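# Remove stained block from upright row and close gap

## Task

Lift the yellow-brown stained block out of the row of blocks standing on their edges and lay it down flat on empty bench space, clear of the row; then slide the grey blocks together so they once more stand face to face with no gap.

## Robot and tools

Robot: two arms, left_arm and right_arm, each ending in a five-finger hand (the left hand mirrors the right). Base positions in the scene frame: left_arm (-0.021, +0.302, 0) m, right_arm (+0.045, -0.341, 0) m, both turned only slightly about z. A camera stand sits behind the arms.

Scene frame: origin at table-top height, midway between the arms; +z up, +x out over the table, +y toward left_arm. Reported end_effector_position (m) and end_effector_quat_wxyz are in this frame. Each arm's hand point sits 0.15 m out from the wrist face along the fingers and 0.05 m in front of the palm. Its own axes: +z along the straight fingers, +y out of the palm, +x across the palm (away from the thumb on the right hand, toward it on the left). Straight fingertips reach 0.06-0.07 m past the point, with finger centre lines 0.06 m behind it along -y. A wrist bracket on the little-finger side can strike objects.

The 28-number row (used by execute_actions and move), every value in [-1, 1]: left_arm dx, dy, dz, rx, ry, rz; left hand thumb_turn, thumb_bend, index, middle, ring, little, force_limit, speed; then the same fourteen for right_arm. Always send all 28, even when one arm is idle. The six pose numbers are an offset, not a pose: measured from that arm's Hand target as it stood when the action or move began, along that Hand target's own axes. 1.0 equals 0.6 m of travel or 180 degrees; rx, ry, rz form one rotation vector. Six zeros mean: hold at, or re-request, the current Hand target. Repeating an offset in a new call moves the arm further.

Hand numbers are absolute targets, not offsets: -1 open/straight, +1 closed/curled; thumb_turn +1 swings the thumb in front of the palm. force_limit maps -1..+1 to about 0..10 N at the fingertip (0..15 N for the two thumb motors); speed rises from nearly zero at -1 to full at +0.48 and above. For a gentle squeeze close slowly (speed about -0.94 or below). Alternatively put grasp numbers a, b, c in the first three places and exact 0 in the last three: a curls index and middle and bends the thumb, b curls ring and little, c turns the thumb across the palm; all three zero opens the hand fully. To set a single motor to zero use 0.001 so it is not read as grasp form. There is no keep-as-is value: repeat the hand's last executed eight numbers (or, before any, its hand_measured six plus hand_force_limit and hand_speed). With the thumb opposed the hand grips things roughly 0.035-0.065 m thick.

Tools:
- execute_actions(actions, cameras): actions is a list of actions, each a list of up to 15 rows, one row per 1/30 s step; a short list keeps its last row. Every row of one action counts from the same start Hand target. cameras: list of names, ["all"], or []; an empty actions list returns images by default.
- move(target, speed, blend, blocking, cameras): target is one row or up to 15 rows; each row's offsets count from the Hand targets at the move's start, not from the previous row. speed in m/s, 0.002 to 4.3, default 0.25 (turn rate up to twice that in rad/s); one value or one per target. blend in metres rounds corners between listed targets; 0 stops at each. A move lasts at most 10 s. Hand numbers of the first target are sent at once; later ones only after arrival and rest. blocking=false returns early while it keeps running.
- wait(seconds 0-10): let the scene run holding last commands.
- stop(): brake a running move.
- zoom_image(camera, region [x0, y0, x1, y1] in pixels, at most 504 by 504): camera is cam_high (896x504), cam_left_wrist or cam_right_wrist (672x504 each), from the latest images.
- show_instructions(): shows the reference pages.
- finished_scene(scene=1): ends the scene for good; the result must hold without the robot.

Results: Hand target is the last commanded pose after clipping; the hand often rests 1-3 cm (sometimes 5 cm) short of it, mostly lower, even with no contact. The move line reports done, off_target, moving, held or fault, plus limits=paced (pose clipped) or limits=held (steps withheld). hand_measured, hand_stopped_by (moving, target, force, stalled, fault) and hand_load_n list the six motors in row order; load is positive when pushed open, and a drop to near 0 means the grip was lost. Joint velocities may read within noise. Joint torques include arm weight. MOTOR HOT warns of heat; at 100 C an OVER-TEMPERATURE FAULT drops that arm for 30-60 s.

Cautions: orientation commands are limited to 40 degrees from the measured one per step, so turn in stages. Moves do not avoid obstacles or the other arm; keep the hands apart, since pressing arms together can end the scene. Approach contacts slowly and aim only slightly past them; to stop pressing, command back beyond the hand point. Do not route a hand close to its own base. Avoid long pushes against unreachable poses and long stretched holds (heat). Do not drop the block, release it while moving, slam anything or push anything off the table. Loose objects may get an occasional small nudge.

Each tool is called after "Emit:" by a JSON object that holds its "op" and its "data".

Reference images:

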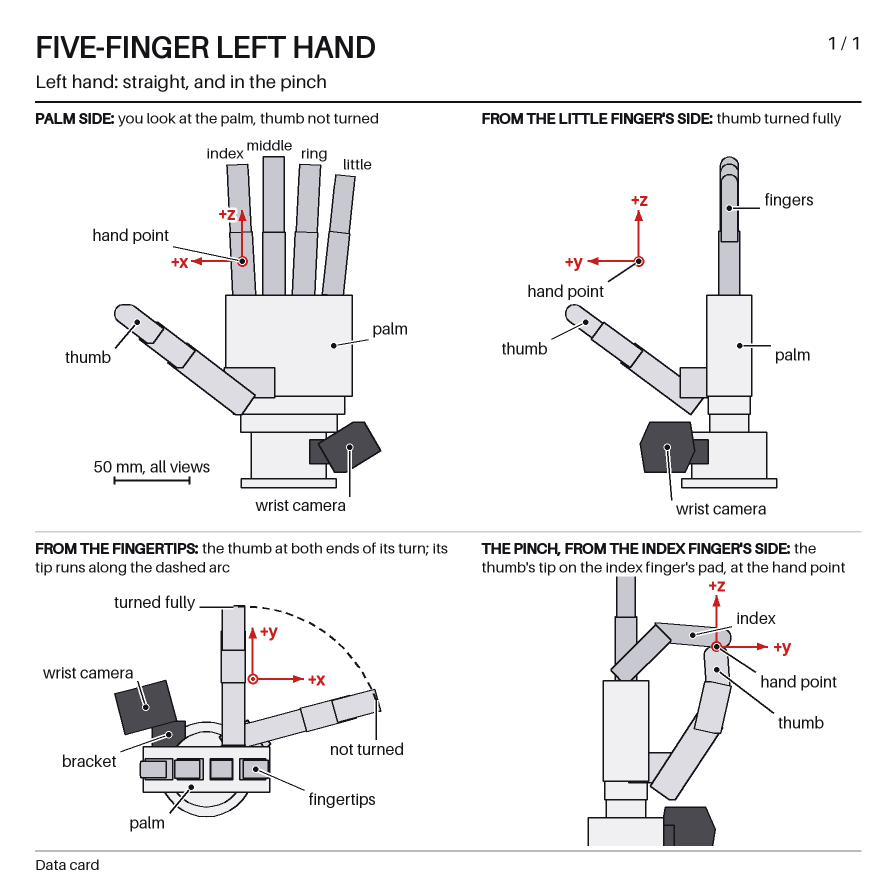

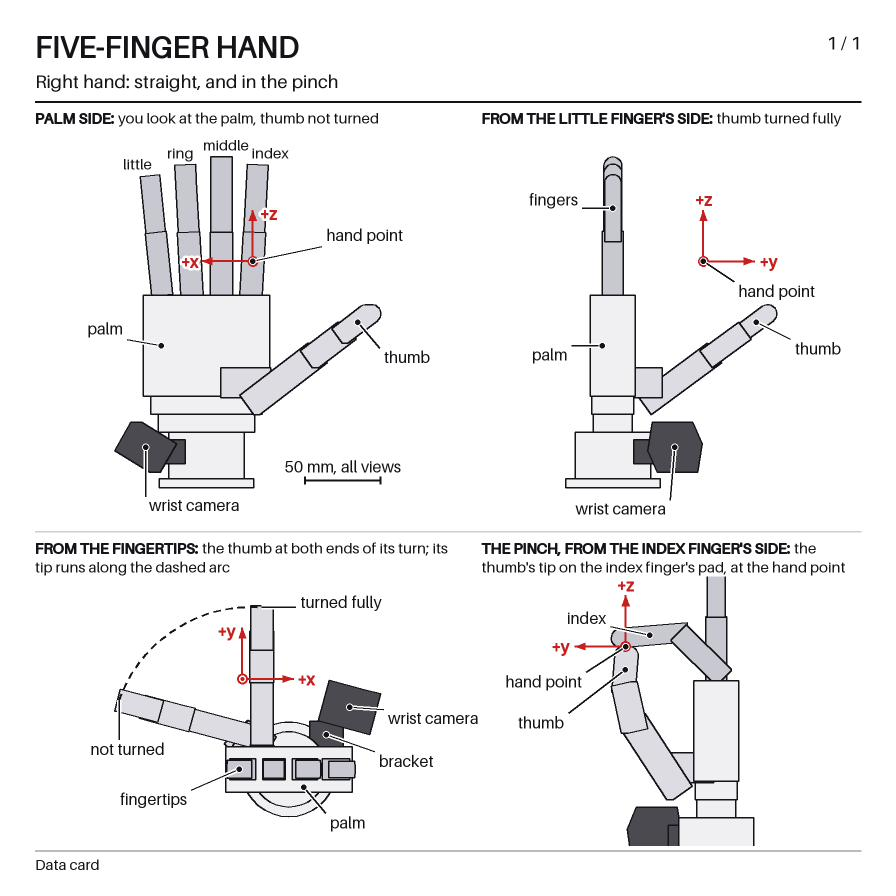

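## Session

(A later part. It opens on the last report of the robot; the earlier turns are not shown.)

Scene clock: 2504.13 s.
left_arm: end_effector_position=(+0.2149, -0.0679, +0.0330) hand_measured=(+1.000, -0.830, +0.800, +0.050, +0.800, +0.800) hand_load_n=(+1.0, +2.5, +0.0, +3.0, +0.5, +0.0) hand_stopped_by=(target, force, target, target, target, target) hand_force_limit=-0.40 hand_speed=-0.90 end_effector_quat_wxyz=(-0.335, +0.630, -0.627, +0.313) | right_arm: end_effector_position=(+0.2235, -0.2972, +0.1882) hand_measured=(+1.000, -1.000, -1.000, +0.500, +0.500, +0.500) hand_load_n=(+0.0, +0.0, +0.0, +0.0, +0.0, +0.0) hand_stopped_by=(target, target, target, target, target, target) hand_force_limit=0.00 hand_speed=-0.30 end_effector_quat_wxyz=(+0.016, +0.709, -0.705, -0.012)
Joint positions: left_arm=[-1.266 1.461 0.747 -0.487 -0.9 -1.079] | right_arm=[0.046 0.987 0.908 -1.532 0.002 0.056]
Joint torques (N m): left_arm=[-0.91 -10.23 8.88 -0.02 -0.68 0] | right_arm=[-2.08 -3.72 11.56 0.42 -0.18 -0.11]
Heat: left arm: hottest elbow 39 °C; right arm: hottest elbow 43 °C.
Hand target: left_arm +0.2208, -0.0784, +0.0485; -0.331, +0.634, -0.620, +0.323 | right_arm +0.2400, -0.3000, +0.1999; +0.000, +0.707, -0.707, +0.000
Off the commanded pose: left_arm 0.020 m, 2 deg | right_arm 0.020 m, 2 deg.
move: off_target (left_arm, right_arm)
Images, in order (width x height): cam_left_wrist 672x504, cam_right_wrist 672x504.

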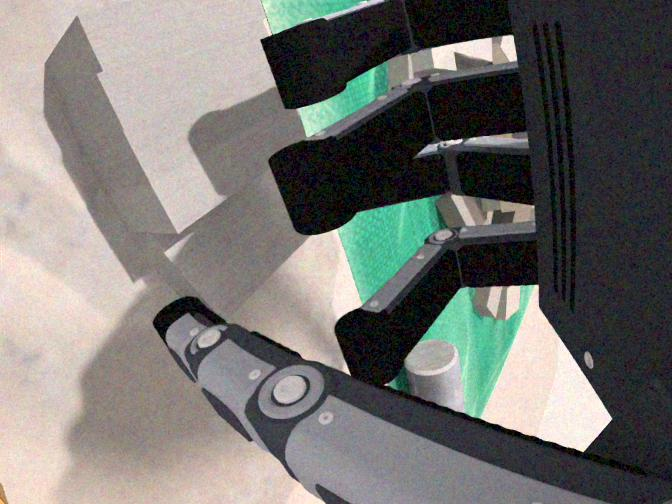

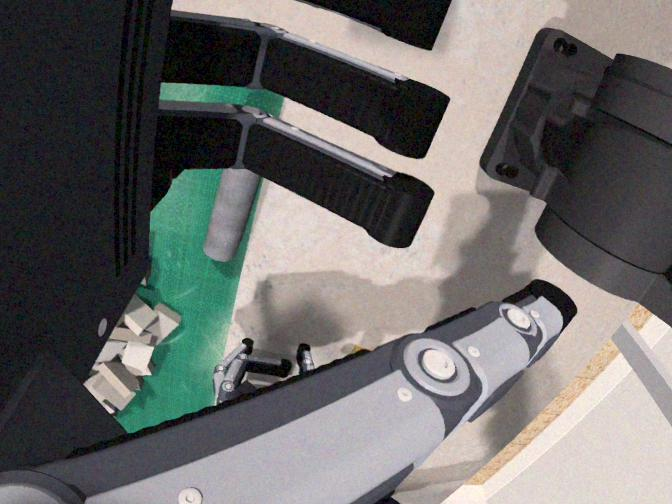

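Emit:
{"op": "execute_actions", "data": {"actions": []}}

Emit:
{"op": "zoom_image", "data": {"camera": "cam_high", "region": [376, 180, 432, 226]}}

Emit:
{"op": "zoom_image", "data": {"camera": "cam_left_wrist", "region": [0, 0, 340, 330]}}

Scene clock: 2511.60 s.
left_arm: end_effector_position=(+0.2149, -0.0679, +0.0330) hand_measured=(+1.000, -0.830, +0.800, +0.050, +0.800, +0.800) hand_load_n=(+1.0, +3.0, +0.0, +3.0, +0.0, +0.0) hand_stopped_by=(target, force, target, target, target, target) hand_force_limit=-0.40 hand_speed=-0.90 end_effector_quat_wxyz=(-0.335, +0.630, -0.627, +0.313) | right_arm: end_effector_position=(+0.2235, -0.2972, +0.1882) hand_measured=(+1.000, -1.000, -1.000, +0.500, +0.500, +0.500) hand_load_n=(+0.0, +0.0, +0.0, +0.0, +0.0, +0.0) hand_stopped_by=(target, target, target, target, target, target) hand_force_limit=0.00 hand_speed=-0.30 end_effector_quat_wxyz=(+0.016, +0.709, -0.705, -0.012)
Joint positions: left_arm=[-1.266 1.461 0.747 -0.487 -0.9 -1.079] | right_arm=[0.046 0.987 0.908 -1.532 0.002 0.056]
Joint velocities: within noise
Joint torques (N m): left_arm=[-0.91 -10.05 8.92 -0.05 -0.68 0.01] | right_arm=[-2.02 -3.72 11.56 0.4 -0.18 -0.11]
Heat: left arm: hottest elbow 39 °C; right arm: hottest elbow 43 °C.
Hand target: left_arm +0.2208, -0.0784, +0.0485; -0.331, +0.634, -0.620, +0.323 | right_arm +0.2400, -0.3000, +0.1999; +0.000, +0.707, -0.707, +0.000
Off the commanded pose: left_arm 0.020 m, 2 deg | right_arm 0.020 m, 2 deg.

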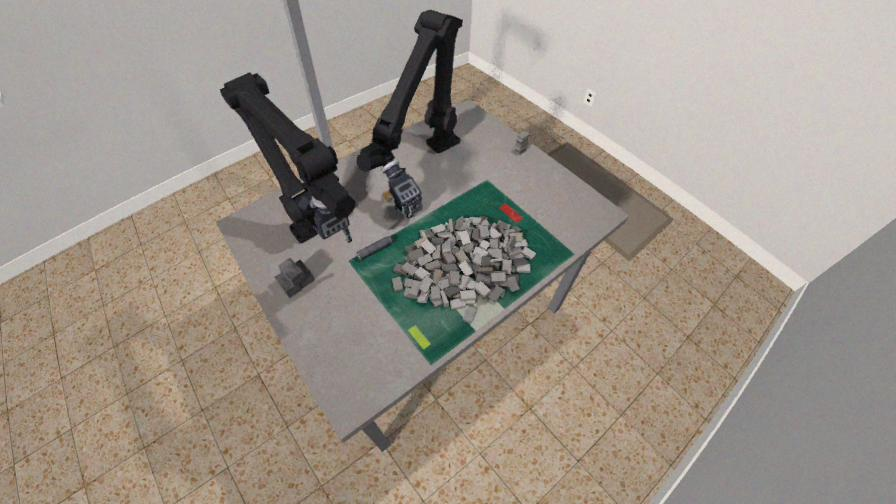

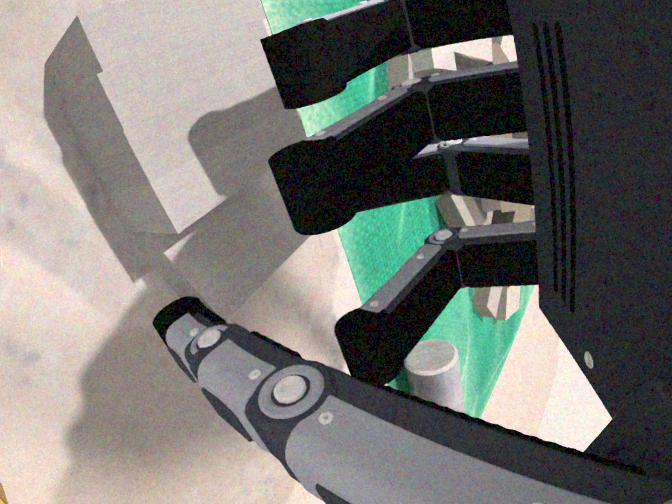

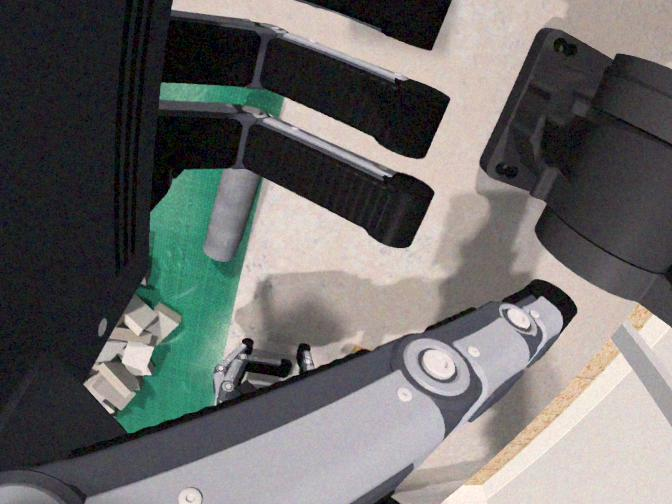

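Scaled by 9.000 from the camera's 896x504 image, which has a finer 1280x720 frame.

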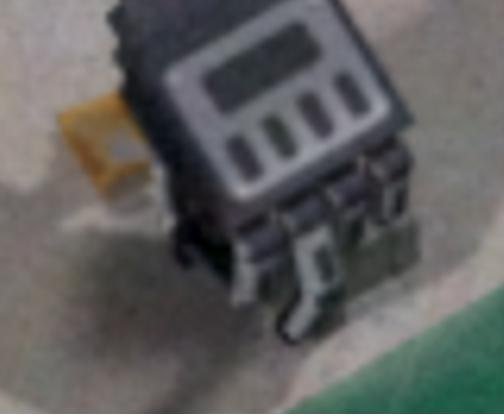

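Scaled by 1.482 from the camera's 672x504 image, which has a finer 960x720 frame.

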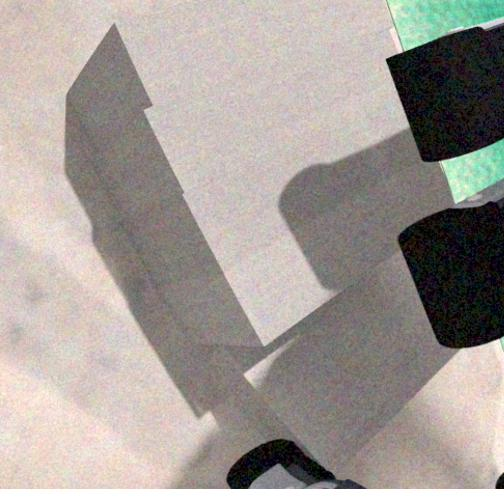

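Emit:
{"op": "zoom_image", "data": {"camera": "cam_left_wrist", "region": [120, 200, 260, 330]}}

Emit:
{"op": "zoom_image", "data": {"camera": "cam_right_wrist", "region": [235, 335, 315, 395]}}

Scaled by 3.600 from the camera's 672x504 image, which has a finer 960x720 frame.

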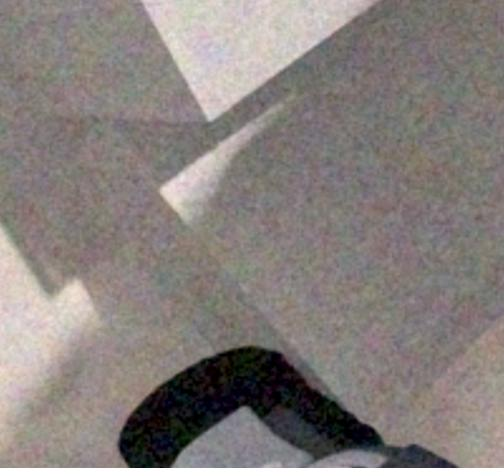

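Scaled by 6.300 from the camera's 672x504 image, which has a finer 960x720 frame.

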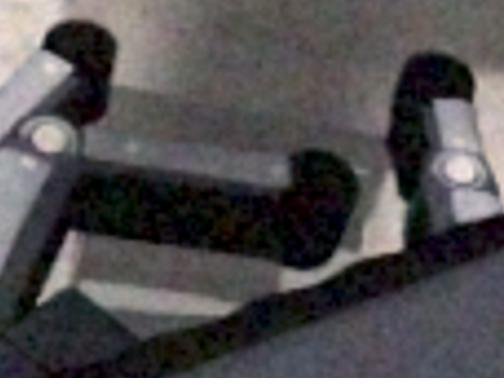

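Emit:
{"op": "move", "data": {"target": [0.0133,-0.0084,-0.0059,0,0,0,1,-0.6,0.8,0.05,0.8,0.8,-0.4,-0.9,0,0,0,0,0,0,1,-1,-1,0.5,0.5,0.5,0,-0.3], "speed": 0.03, "cameras": ["cam_right_wrist","cam_left_wrist"]}}

Emit:
{"op": "zoom_image", "data": {"camera": "cam_left_wrist", "region": [40, 120, 340, 360]}}

Emit:
{"op": "zoom_image", "data": {"camera": "cam_right_wrist", "region": [235, 325, 325, 395]}}

Scene clock: 2648.37 s.
left_arm: end_effector_position=(+0.2156, -0.0703, +0.0382) hand_measured=(+1.000, -0.830, +0.800, +0.050, +0.800, +0.800) hand_load_n=(+0.5, +2.5, +0.0, +3.0, +0.0, +0.0) hand_stopped_by=(target, force, target, target, target, target) hand_force_limit=-0.40 hand_speed=-0.90 end_effector_quat_wxyz=(-0.337, +0.629, -0.629, +0.308) | right_arm: end_effector_position=(+0.2235, -0.2972, +0.1882) hand_measured=(+1.000, -1.000, -1.000, +0.500, +0.500, +0.500) hand_load_n=(+0.0, -0.5, +0.0, +0.0, +0.0, +0.0) hand_stopped_by=(target, target, target, target, target, target) hand_force_limit=0.00 hand_speed=-0.30 end_effector_quat_wxyz=(+0.016, +0.709, -0.705, -0.012)
Joint positions: left_arm=[-1.266 1.461 0.769 -0.521 -0.9 -1.08] | right_arm=[0.046 0.987 0.908 -1.532 0.002 0.056]
Joint torques (N m): left_arm=[-1.44 -9.7 9.63 0.2 -0.77 -0.11] | right_arm=[-2.08 -3.84 11.54 0.36 -0.18 -0.11]
Heat: left arm: hottest elbow 41 °C; right arm: hottest elbow 43 °C.
Hand target: left_arm +0.2211, -0.0866, +0.0547; -0.331, +0.634, -0.620, +0.323 | right_arm +0.2400, -0.3000, +0.1999; +0.000, +0.707, -0.707, +0.000
Off the commanded pose: left_arm 0.024 m, 2 deg | right_arm 0.020 m, 2 deg.
move: off_target (left_arm, right_arm)
Images, in order (width x height): cam_left_wrist 672x504, cam_right_wrist 672x504.

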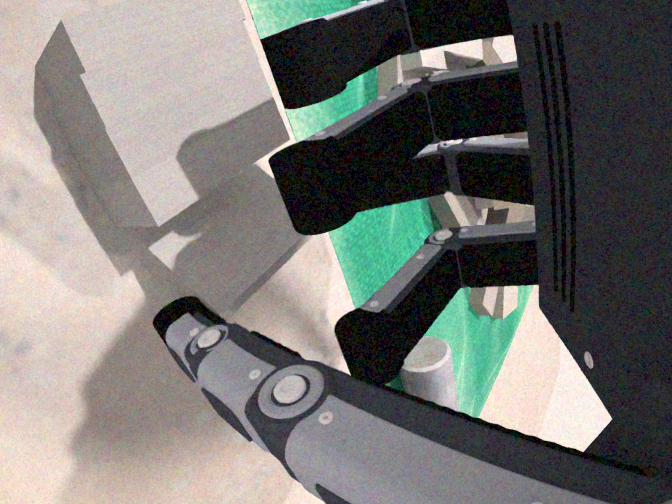

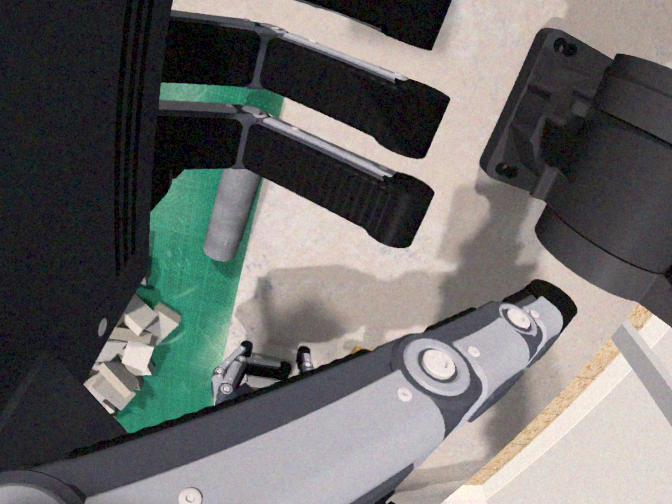

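Scaled by 1.680 from the camera's 672x504 image, which has a finer 960x720 frame.

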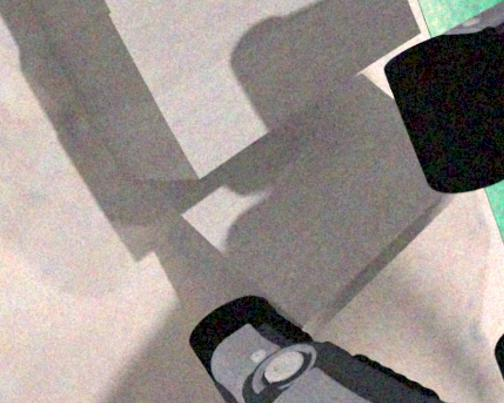

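Scaled by 5.600 from the camera's 672x504 image, which has a finer 960x720 frame.

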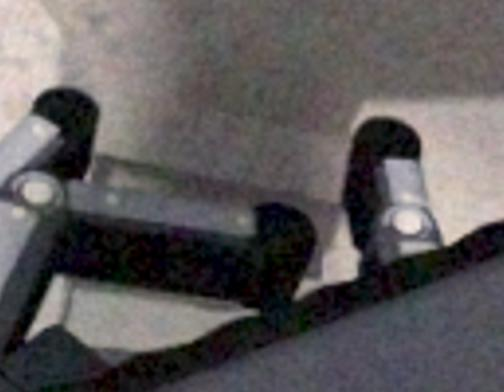

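Emit:
{"op": "zoom_image", "data": {"camera": "cam_left_wrist", "region": [130, 150, 330, 330]}}

Emit:
{"op": "zoom_image", "data": {"camera": "cam_right_wrist", "region": [240, 335, 310, 385]}}

Scaled by 2.520 from the camera's 672x504 image, which has a finer 960x720 frame.

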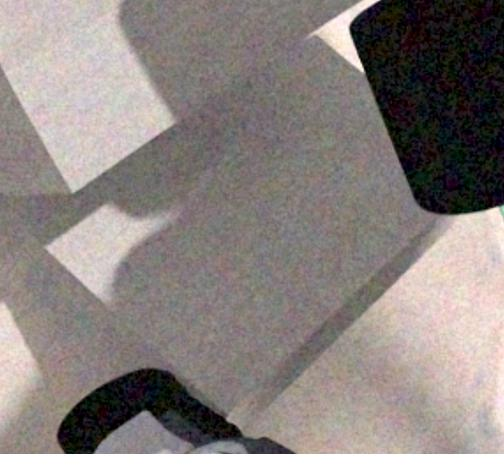

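Scaled by 7.200 from the camera's 672x504 image, which has a finer 960x720 frame.

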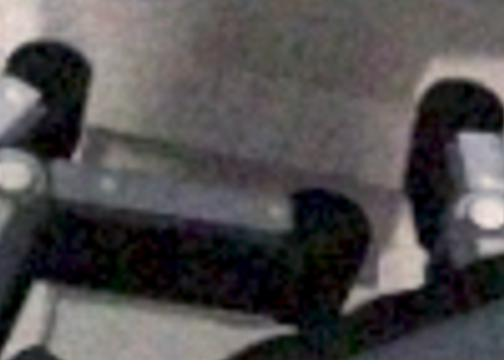

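Emit:
{"op": "execute_actions", "data": {"actions": [], "cameras": ["all"]}}

Emit:
{"op": "zoom_image", "data": {"camera": "cam_high", "region": [392, 188, 432, 222]}}

Emit:
{"op": "zoom_image", "data": {"camera": "cam_right_wrist", "region": [225, 310, 345, 390]}}

Scene clock: 2686.90 s.
left_arm: end_effector_position=(+0.2156, -0.0702, +0.0382) hand_measured=(+1.000, -0.830, +0.800, +0.050, +0.800, +0.800) hand_load_n=(+0.5, +2.5, +0.0, +3.0, +0.0, +0.0) hand_stopped_by=(target, force, target, target, target, target) hand_force_limit=-0.40 hand_speed=-0.90 end_effector_quat_wxyz=(-0.337, +0.629, -0.629, +0.308) | right_arm: end_effector_position=(+0.2235, -0.2972, +0.1882) hand_measured=(+1.000, -1.000, -1.000, +0.500, +0.500, +0.500) hand_load_n=(-0.5, -0.5, +0.0, +0.0, +0.0, +0.0) hand_stopped_by=(target, target, target, target, target, target) hand_force_limit=0.00 hand_speed=-0.30 end_effector_quat_wxyz=(+0.016, +0.709, -0.705, -0.012)
Joint positions: left_arm=[-1.266 1.461 0.769 -0.521 -0.9 -1.08] | right_arm=[0.046 0.987 0.908 -1.532 0.002 0.056]
Joint velocities: within noise
Joint torques (N m): left_arm=[-1.03 -9.58 9.62 0.06 -0.76 -0.1] | right_arm=[-2.14 -3.78 11.58 0.4 -0.18 -0.11]
Heat: left arm: hottest elbow 40 °C; right arm: hottest elbow 43 °C.
Hand target: left_arm +0.2210, -0.0865, +0.0547; -0.331, +0.634, -0.620, +0.323 | right_arm +0.2400, -0.3000, +0.1999; +0.000, +0.707, -0.707, +0.000
Off the commanded pose: left_arm 0.024 m, 2 deg | right_arm 0.020 m, 2 deg.

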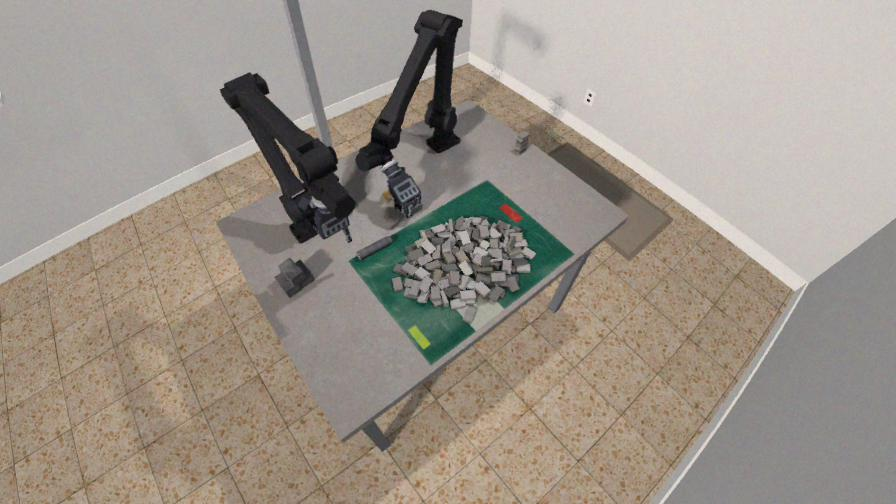

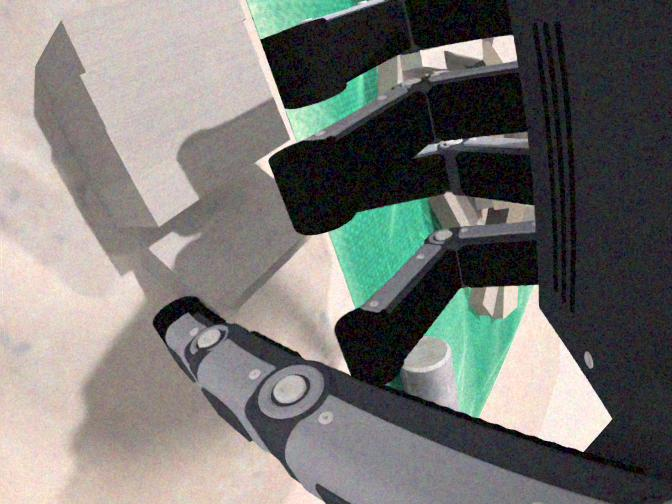

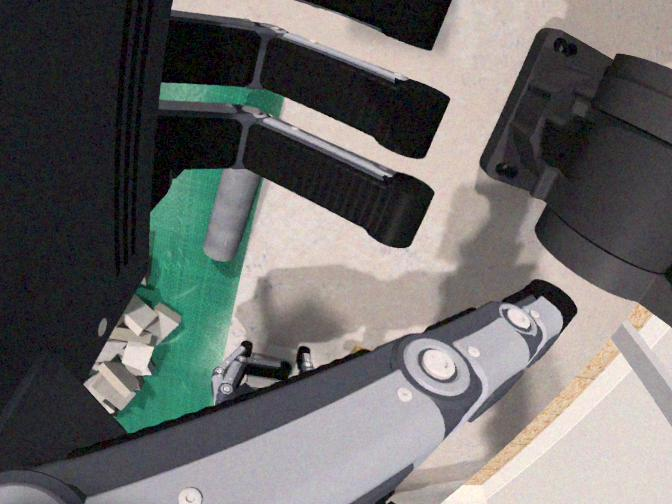

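Scaled by 12.600 from the camera's 896x504 image, which has a finer 1280x720 frame.

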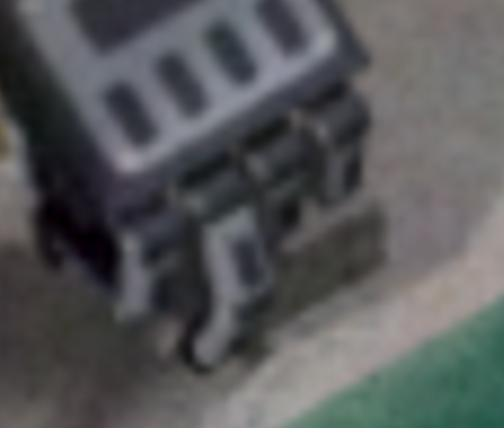

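Scaled by 4.200 from the camera's 672x504 image, which has a finer 960x720 frame.

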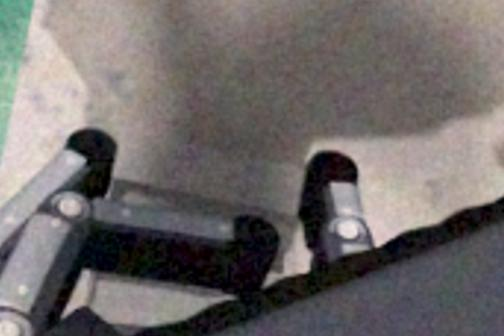

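Emit:
{"op": "move", "data": {"target": [0,-0.0547,-0.0382,0,0,0,1,-0.6,0.8,0.05,0.8,0.8,-0.4,-0.9,0,0,0,0,0,0,1,-1,-1,0.5,0.5,0.5,0,-0.3], "speed": 0.05, "cameras": ["all"]}}

Emit:
{"op": "zoom_image", "data": {"camera": "cam_left_wrist", "region": [40, 80, 340, 360]}}

Emit:
{"op": "zoom_image", "data": {"camera": "cam_right_wrist", "region": [215, 340, 335, 420]}}

Emit:
{"op": "zoom_image", "data": {"camera": "cam_high", "region": [384, 180, 432, 222]}}

Scene clock: 2696.37 s.
left_arm: end_effector_position=(+0.2155, -0.0699, +0.0724) hand_measured=(+1.000, -0.830, +0.800, +0.050, +0.800, +0.800) hand_load_n=(+0.5, +2.5, +0.0, +3.0, +0.0, +0.0) hand_stopped_by=(target, force, target, target, target, target) hand_force_limit=-0.40 hand_speed=-0.90 end_effector_quat_wxyz=(-0.340, +0.627, -0.632, +0.303) | right_arm: end_effector_position=(+0.2235, -0.2972, +0.1882) hand_measured=(+1.000, -1.000, -1.000, +0.500, +0.500, +0.500) hand_load_n=(+0.0, +0.0, +0.0, +0.0, +0.5, +0.0) hand_stopped_by=(target, target, target, target, target, target) hand_force_limit=0.00 hand_speed=-0.30 end_effector_quat_wxyz=(+0.016, +0.709, -0.705, -0.012)
Joint positions: left_arm=[-1.266 1.401 0.821 -0.645 -0.9 -1.08] | right_arm=[0.046 0.987 0.908 -1.532 0.002 0.056]
Joint torques (N m): left_arm=[-1.61 -10.34 10.26 0.14 -0.77 -0.11] | right_arm=[-2.08 -3.72 11.56 0.4 -0.18 -0.1]
Heat: left arm: hottest elbow 40 °C; right arm: hottest elbow 43 °C.
Hand target: left_arm +0.2210, -0.0864, +0.0946; -0.331, +0.634, -0.620, +0.323 | right_arm +0.2400, -0.3000, +0.1999; +0.000, +0.707, -0.707, +0.000
Off the commanded pose: left_arm 0.028 m, 3 deg | right_arm 0.020 m, 2 deg.
move: off_target (left_arm, right_arm)

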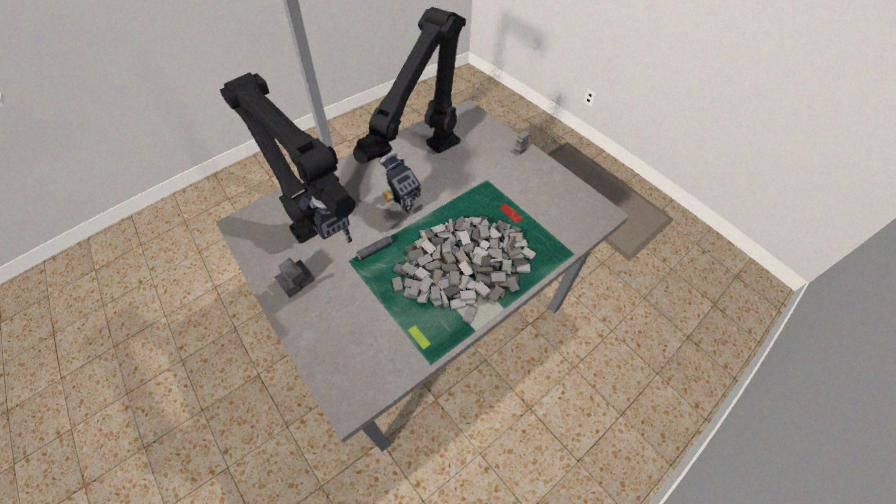

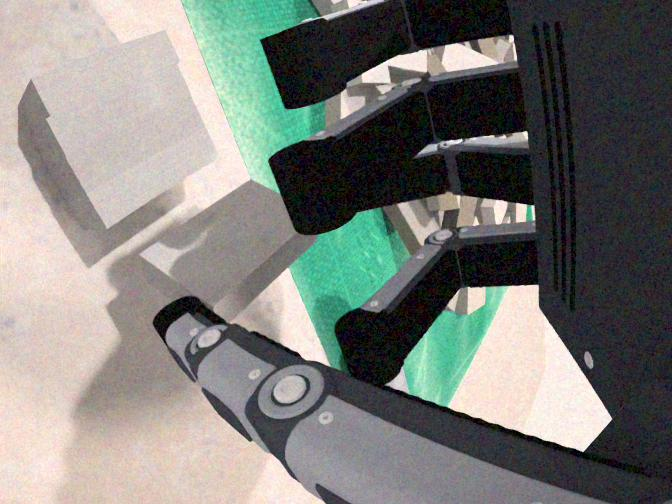

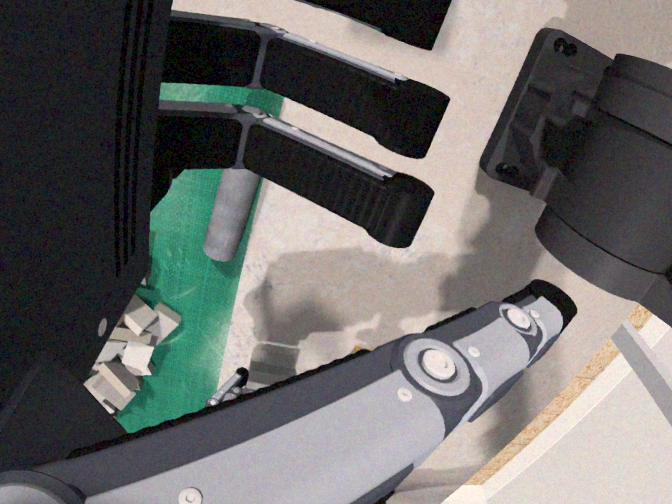

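Scaled by 1.680 from the camera's 672x504 image, which has a finer 960x720 frame.

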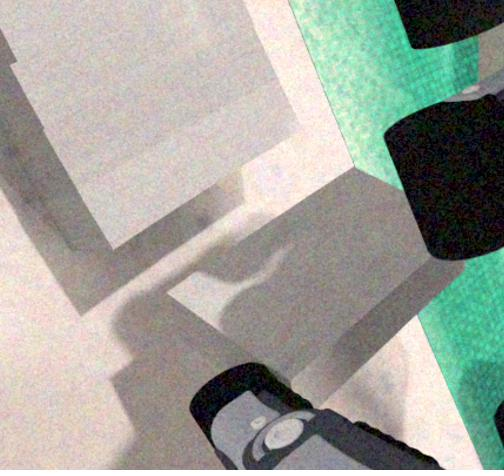

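Scaled by 4.200 from the camera's 672x504 image, which has a finer 960x720 frame.

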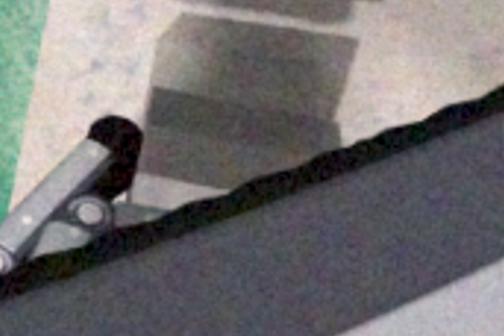

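Scaled by 10.500 from the camera's 896x504 image, which has a finer 1280x720 frame.

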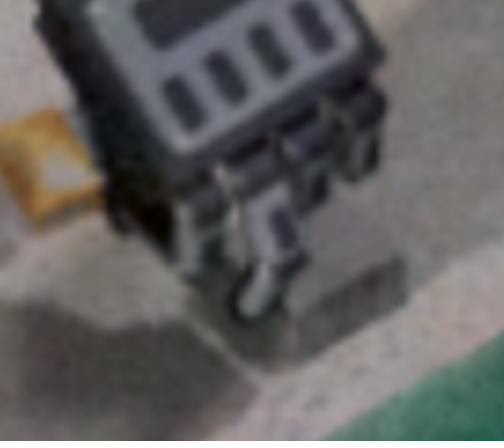

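Emit:
{"op": "move", "data": {"target": [0,0,0,0,0,0,1,-0.6,0.8,0.05,0.8,0.8,-0.4,-0.9,0,0,0,0,0,0,-1,-1,-1,0.5,0.5,0.5,0,-0.3], "speed": 0.05, "cameras": ["cam_right_wrist"]}}

Emit:
{"op": "zoom_image", "data": {"camera": "cam_right_wrist", "region": [205, 320, 355, 470]}}

Scene clock: 2729.67 s.
left_arm: end_effector_position=(+0.2155, -0.0699, +0.0724) hand_measured=(+1.000, -0.830, +0.800, +0.050, +0.800, +0.800) hand_load_n=(+0.5, +2.5, +0.0, +3.0, +0.0, +0.0) hand_stopped_by=(target, force, target, target, target, target) hand_force_limit=-0.40 hand_speed=-0.90 end_effector_quat_wxyz=(-0.340, +0.627, -0.632, +0.303) | right_arm: end_effector_position=(+0.2235, -0.2972, +0.1882) hand_measured=(-1.000, -1.000, -1.000, +0.500, +0.500, +0.500) hand_load_n=(+0.0, +0.0, +0.0, +0.0, +0.5, +0.0) hand_stopped_by=(target, target, target, target, target, target) hand_force_limit=0.00 hand_speed=-0.30 end_effector_quat_wxyz=(+0.016, +0.710, -0.704, -0.013)
Joint positions: left_arm=[-1.266 1.401 0.821 -0.645 -0.9 -1.08] | right_arm=[0.046 0.987 0.908 -1.532 0.002 0.054]
Joint torques (N m): left_arm=[-1.67 -9.93 10.22 0.12 -0.75 -0.11] | right_arm=[-2.02 -3.78 11.56 0.38 -0.19 -0.09]
Heat: left arm: hottest elbow 45 °C; right arm: hottest elbow 43 °C.
Hand target: left_arm +0.2210, -0.0864, +0.0946; -0.331, +0.634, -0.620, +0.323 | right_arm +0.2400, -0.3000, +0.1999; +0.000, +0.707, -0.707, +0.000
Off the commanded pose: left_arm 0.028 m, 3 deg | right_arm 0.020 m, 2 deg.
move: off_target (left_arm, right_arm)
Images, in order (width x height): cam_right_wrist 672x504.

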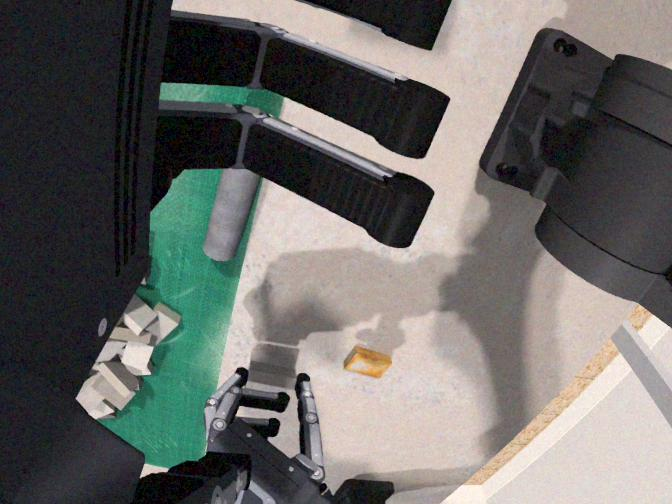

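Scaled by 3.360 from the camera's 672x504 image, which has a finer 960x720 frame.

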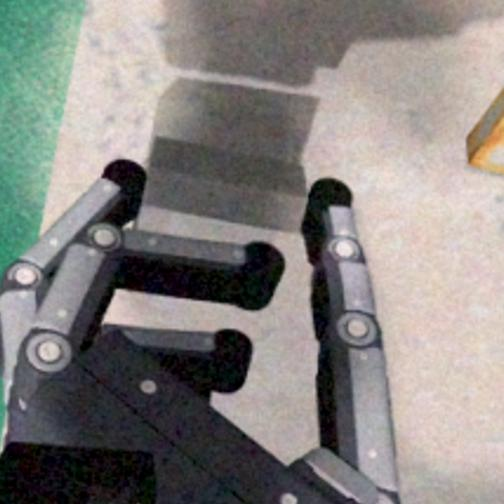

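Emit:
{"op": "move", "data": {"target": [0.0167,0.0686,0.0474,0,0,0,1,-0.6,0.8,0.05,0.8,0.8,-0.4,-0.9,0,0,0,0,0,0,-1,-1,-1,0.5,0.5,0.5,0,-0.3], "speed": 0.05, "cameras": ["cam_right_wrist","cam_left_wrist"]}}

Emit:
{"op": "zoom_image", "data": {"camera": "cam_right_wrist", "region": [205, 300, 355, 450]}}

Emit:
{"op": "zoom_image", "data": {"camera": "cam_left_wrist", "region": [40, 80, 340, 360]}}

Scene clock: 2801.77 s.
left_arm: end_effector_position=(+0.2217, -0.0893, +0.0448) hand_measured=(+1.000, -0.830, +0.800, +0.050, +0.800, +0.800) hand_load_n=(+0.5, +2.5, +0.0, +3.0, +0.0, +0.0) hand_stopped_by=(target, force, target, target, target, target) hand_force_limit=-0.40 hand_speed=-0.90 end_effector_quat_wxyz=(-0.334, +0.633, -0.623, +0.314) | right_arm: end_effector_position=(+0.2235, -0.2972, +0.1882) hand_measured=(-1.000, -1.000, -1.000, +0.500, +0.500, +0.500) hand_load_n=(-0.5, +0.0, +0.0, +0.0, +0.0, +0.5) hand_stopped_by=(target, target, target, target, target, target) hand_force_limit=0.00 hand_speed=-0.30 end_effector_quat_wxyz=(+0.016, +0.710, -0.704, -0.013)
Joint positions: left_arm=[-1.268 1.492 0.821 -0.533 -0.902 -1.092] | right_arm=[0.046 0.987 0.908 -1.532 0.002 0.054]
Joint torques (N m): left_arm=[-2.02 -9.17 6.84 1.13 -0.79 -0.09] | right_arm=[-2.02 -3.66 11.56 0.43 -0.19 -0.09]
Heat: left arm: hottest elbow 47 °C; right arm: hottest elbow 44 °C.
Hand target: left_arm +0.2209, -0.0965, +0.0446; -0.331, +0.634, -0.620, +0.323 | right_arm +0.2400, -0.3000, +0.1999; +0.000, +0.707, -0.707, +0.000
Off the commanded pose: left_arm 0.007 m, 1 deg | right_arm 0.020 m, 2 deg.
move: off_target (right_arm)
Images, in order (width x height): cam_left_wrist 672x504, cam_right_wrist 672x504.

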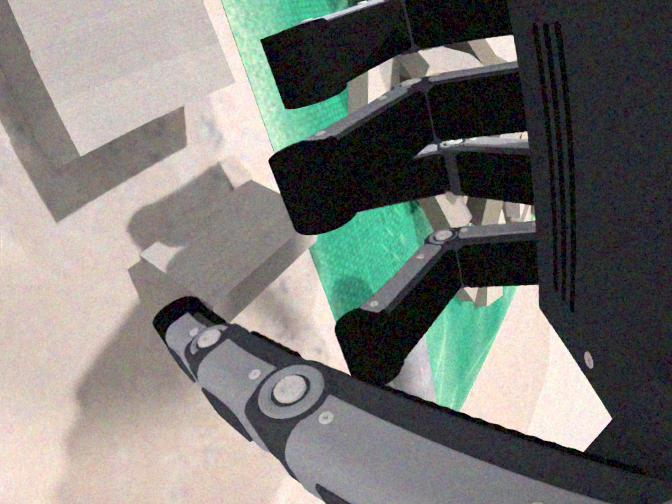

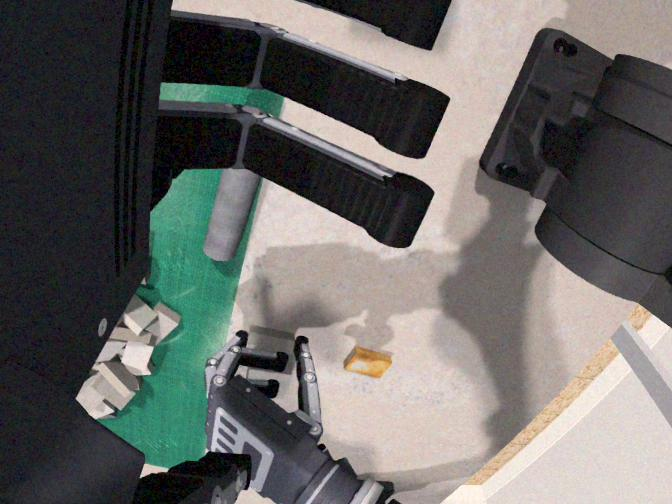

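Scaled by 3.360 from the camera's 672x504 image, which has a finer 960x720 frame.

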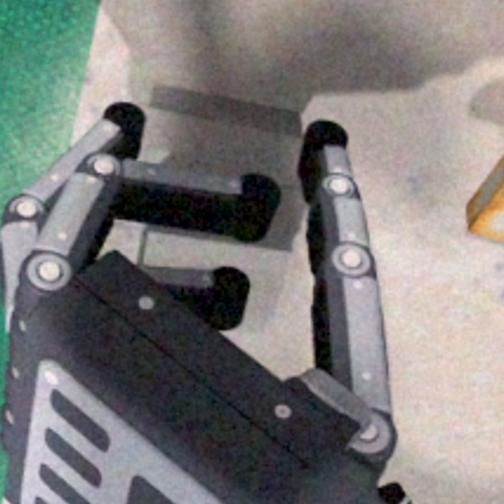

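Scaled by 1.680 from the camera's 672x504 image, which has a finer 960x720 frame.

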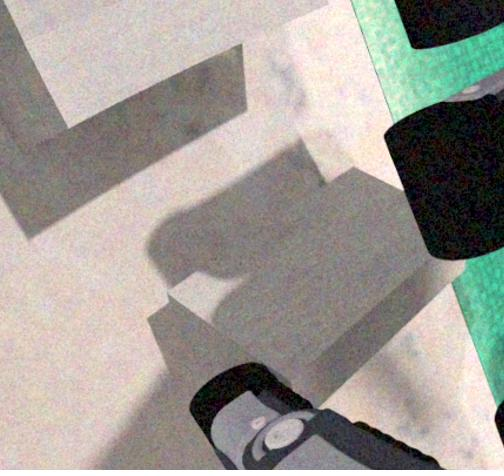

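Emit:
{"op": "move", "data": {"target": [0,-0.0478,-0.0334,0,0,0,1,-0.6,0.8,0.05,0.8,0.8,-0.4,-0.9,0.1,0,-0.0833,0,0,0,-1,-1,-1,0.5,0.5,0.5,0,-0.3], "speed": 0.08, "cameras": ["cam_right_wrist"]}}

Scene clock: 2952.63 s.
left_arm: end_effector_position=(+0.2180, -0.0778, +0.0574) hand_measured=(+1.000, -0.830, +0.800, +0.050, +0.800, +0.800) hand_load_n=(+0.5, +2.5, +0.0, +3.0, +0.0, +0.0) hand_stopped_by=(target, force, target, target, target, target) hand_force_limit=-0.40 hand_speed=-0.90 end_effector_quat_wxyz=(-0.341, +0.629, -0.630, +0.302) | right_arm: end_effector_position=(+0.2313, -0.3546, +0.2367) hand_measured=(-1.000, -1.000, -1.000, +0.500, +0.500, +0.500) hand_load_n=(-0.5, +0.0, +0.0, +0.0, +0.0, +0.0) hand_stopped_by=(target, target, target, target, target, target) hand_force_limit=0.00 hand_speed=-0.30 end_effector_quat_wxyz=(+0.007, +0.709, -0.705, -0.009)
Joint positions: left_arm=[-1.268 1.452 0.827 -0.611 -0.902 -1.092] | right_arm=[-0.187 1.002 1.047 -1.638 0.002 -0.176]
Joint torques (N m): left_arm=[-1.85 -10.99 9.98 0.09 -0.76 -0.1] | right_arm=[-2.02 -3.96 11.6 -0.42 -0.19 -0.12]
Heat: left arm: hottest elbow 40 °C; right arm: hottest elbow 44 °C.
Hand target: left_arm +0.2209, -0.0965, +0.0796; -0.331, +0.634, -0.620, +0.323 | right_arm +0.2401, -0.3600, +0.2498; +0.000, +0.707, -0.707, +0.000
Off the commanded pose: left_arm 0.029 m, 3 deg | right_arm 0.017 m, 1 deg.
move: off_target (left_arm, right_arm)
Images, in order (width x height): cam_right_wrist 672x504.

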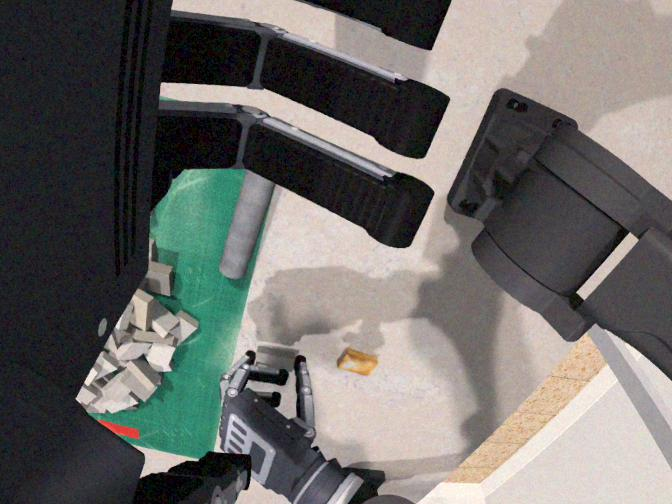

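Emit:
{"op": "execute_actions", "data": {"actions": [], "cameras": ["cam_right_wrist","cam_left_wrist"]}}

Scene clock: 2978.10 s.
left_arm: end_effector_position=(+0.2180, -0.0778, +0.0574) hand_measured=(+1.000, -0.830, +0.800, +0.050, +0.800, +0.800) hand_load_n=(+0.5, +2.5, +0.0, +3.0, +0.0, +0.0) hand_stopped_by=(target, force, target, target, target, target) hand_force_limit=-0.40 hand_speed=-0.90 end_effector_quat_wxyz=(-0.341, +0.629, -0.630, +0.302) | right_arm: end_effector_position=(+0.2312, -0.3546, +0.2367) hand_measured=(-1.000, -1.000, -1.000, +0.500, +0.500, +0.500) hand_load_n=(+0.0, +0.0, +0.0, +0.5, +0.0, +0.0) hand_stopped_by=(target, target, target, target, target, target) hand_force_limit=0.00 hand_speed=-0.30 end_effector_quat_wxyz=(+0.007, +0.709, -0.705, -0.009)
Joint positions: left_arm=[-1.268 1.452 0.827 -0.611 -0.902 -1.092] | right_arm=[-0.187 1.002 1.047 -1.638 0.002 -0.177]
Joint velocities: within noise
Joint torques (N m): left_arm=[-1.79 -10.52 10.07 0.09 -0.77 -0.11] | right_arm=[-2.14 -4.01 11.62 -0.42 -0.18 -0.11]
Heat: left arm: hottest elbow 43 °C; right arm: hottest elbow 43 °C.
Hand target: left_arm +0.2209, -0.0965, +0.0796; -0.331, +0.634, -0.620, +0.323 | right_arm +0.2400, -0.3600, +0.2498; +0.000, +0.707, -0.707, +0.000
Off the commanded pose: left_arm 0.029 m, 3 deg | right_arm 0.017 m, 1 deg.
Images, in order (width x height): cam_left_wrist 672x504, cam_right_wrist 672x504.

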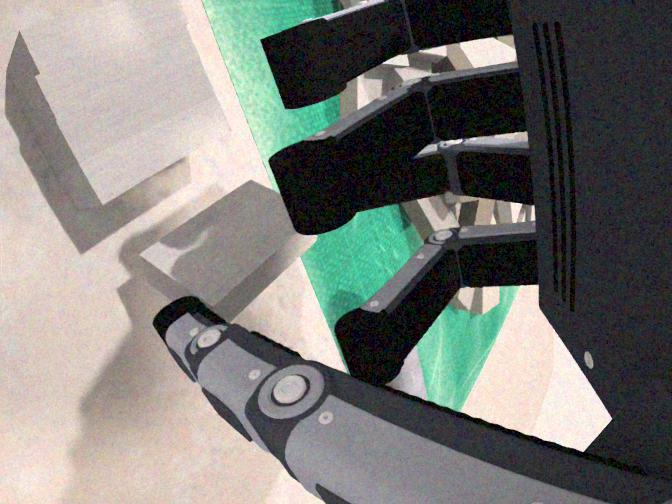

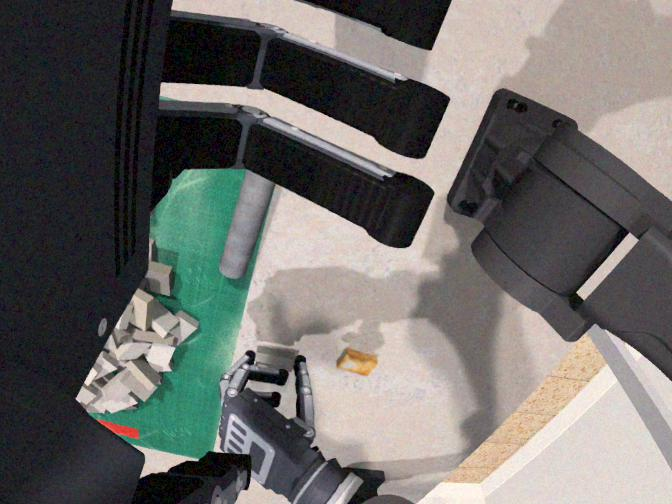

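Emit:
{"op": "move", "data": {"target": [0.0083,-0.0204,-0.0145,0.0057,-0.143,0.205,1,-0.6,0.8,0.05,0.8,0.8,-0.4,-0.9,0,0,0,0,0,0,-1,-1,-1,0.5,0.5,0.5,0,-0.3], "speed": 0.1, "cameras": ["cam_right_wrist","cam_left_wrist"]}}

Scene clock: 2996.10 s.
left_arm: end_effector_position=(+0.2212, -0.0894, +0.0899) hand_measured=(+1.000, -0.830, +0.800, +0.050, +0.800, +0.800) hand_load_n=(+1.0, +2.5, +0.0, +3.0, +0.0, +0.0) hand_stopped_by=(target, force, target, target, target, target) hand_force_limit=-0.40 hand_speed=-0.90 end_effector_quat_wxyz=(+0.547, -0.461, +0.697, -0.055) | right_arm: end_effector_position=(+0.2311, -0.3547, +0.2367) hand_measured=(-1.000, -1.000, -1.000, +0.500, +0.500, +0.500) hand_load_n=(+0.0, +0.0, +0.0, +0.0, +0.5, +0.0) hand_stopped_by=(target, target, target, target, target, target) hand_force_limit=0.00 hand_speed=-0.30 end_effector_quat_wxyz=(+0.007, +0.709, -0.705, -0.009)
Joint positions: left_arm=[-1.342 1.88 1.382 -1.583 -1.101 -1.246] | right_arm=[-0.187 1.002 1.047 -1.638 0.002 -0.177]
Joint torques (N m): left_arm=[-1.9 -13.98 9.06 -1.37 -0.85 -0.01] | right_arm=[-2.02 -3.96 11.6 -0.43 -0.19 -0.11]
Heat: left arm: hottest elbow 43 °C; right arm: hottest elbow 42 °C.
Hand target: left_arm +0.2210, -0.1015, +0.0946; +0.548, -0.459, +0.696, -0.061 | right_arm +0.2400, -0.3600, +0.2498; +0.000, +0.707, -0.707, +0.000
Off the commanded pose: left_arm 0.013 m, 1 deg | right_arm 0.017 m, 1 deg.
move: off_target (left_arm, right_arm)
Images, in order (width x height): cam_left_wrist 672x504, cam_right_wrist 672x504.

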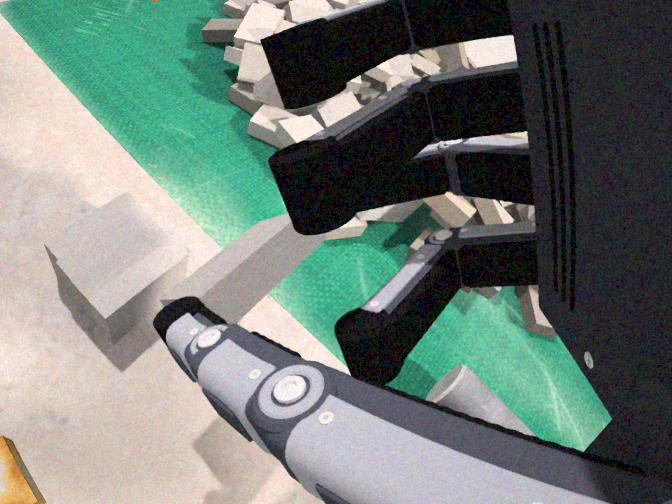

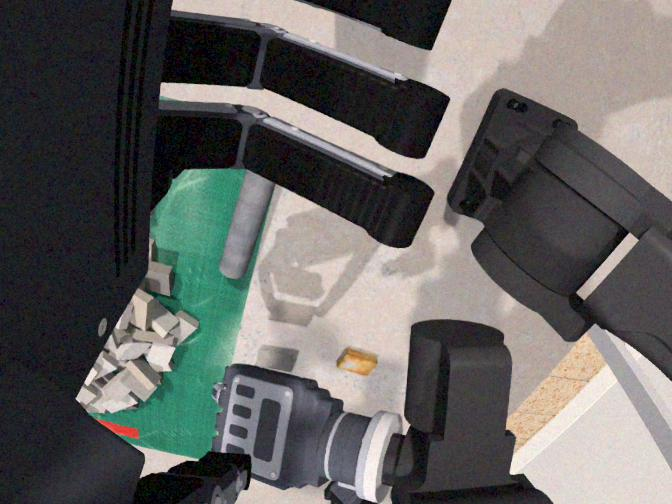

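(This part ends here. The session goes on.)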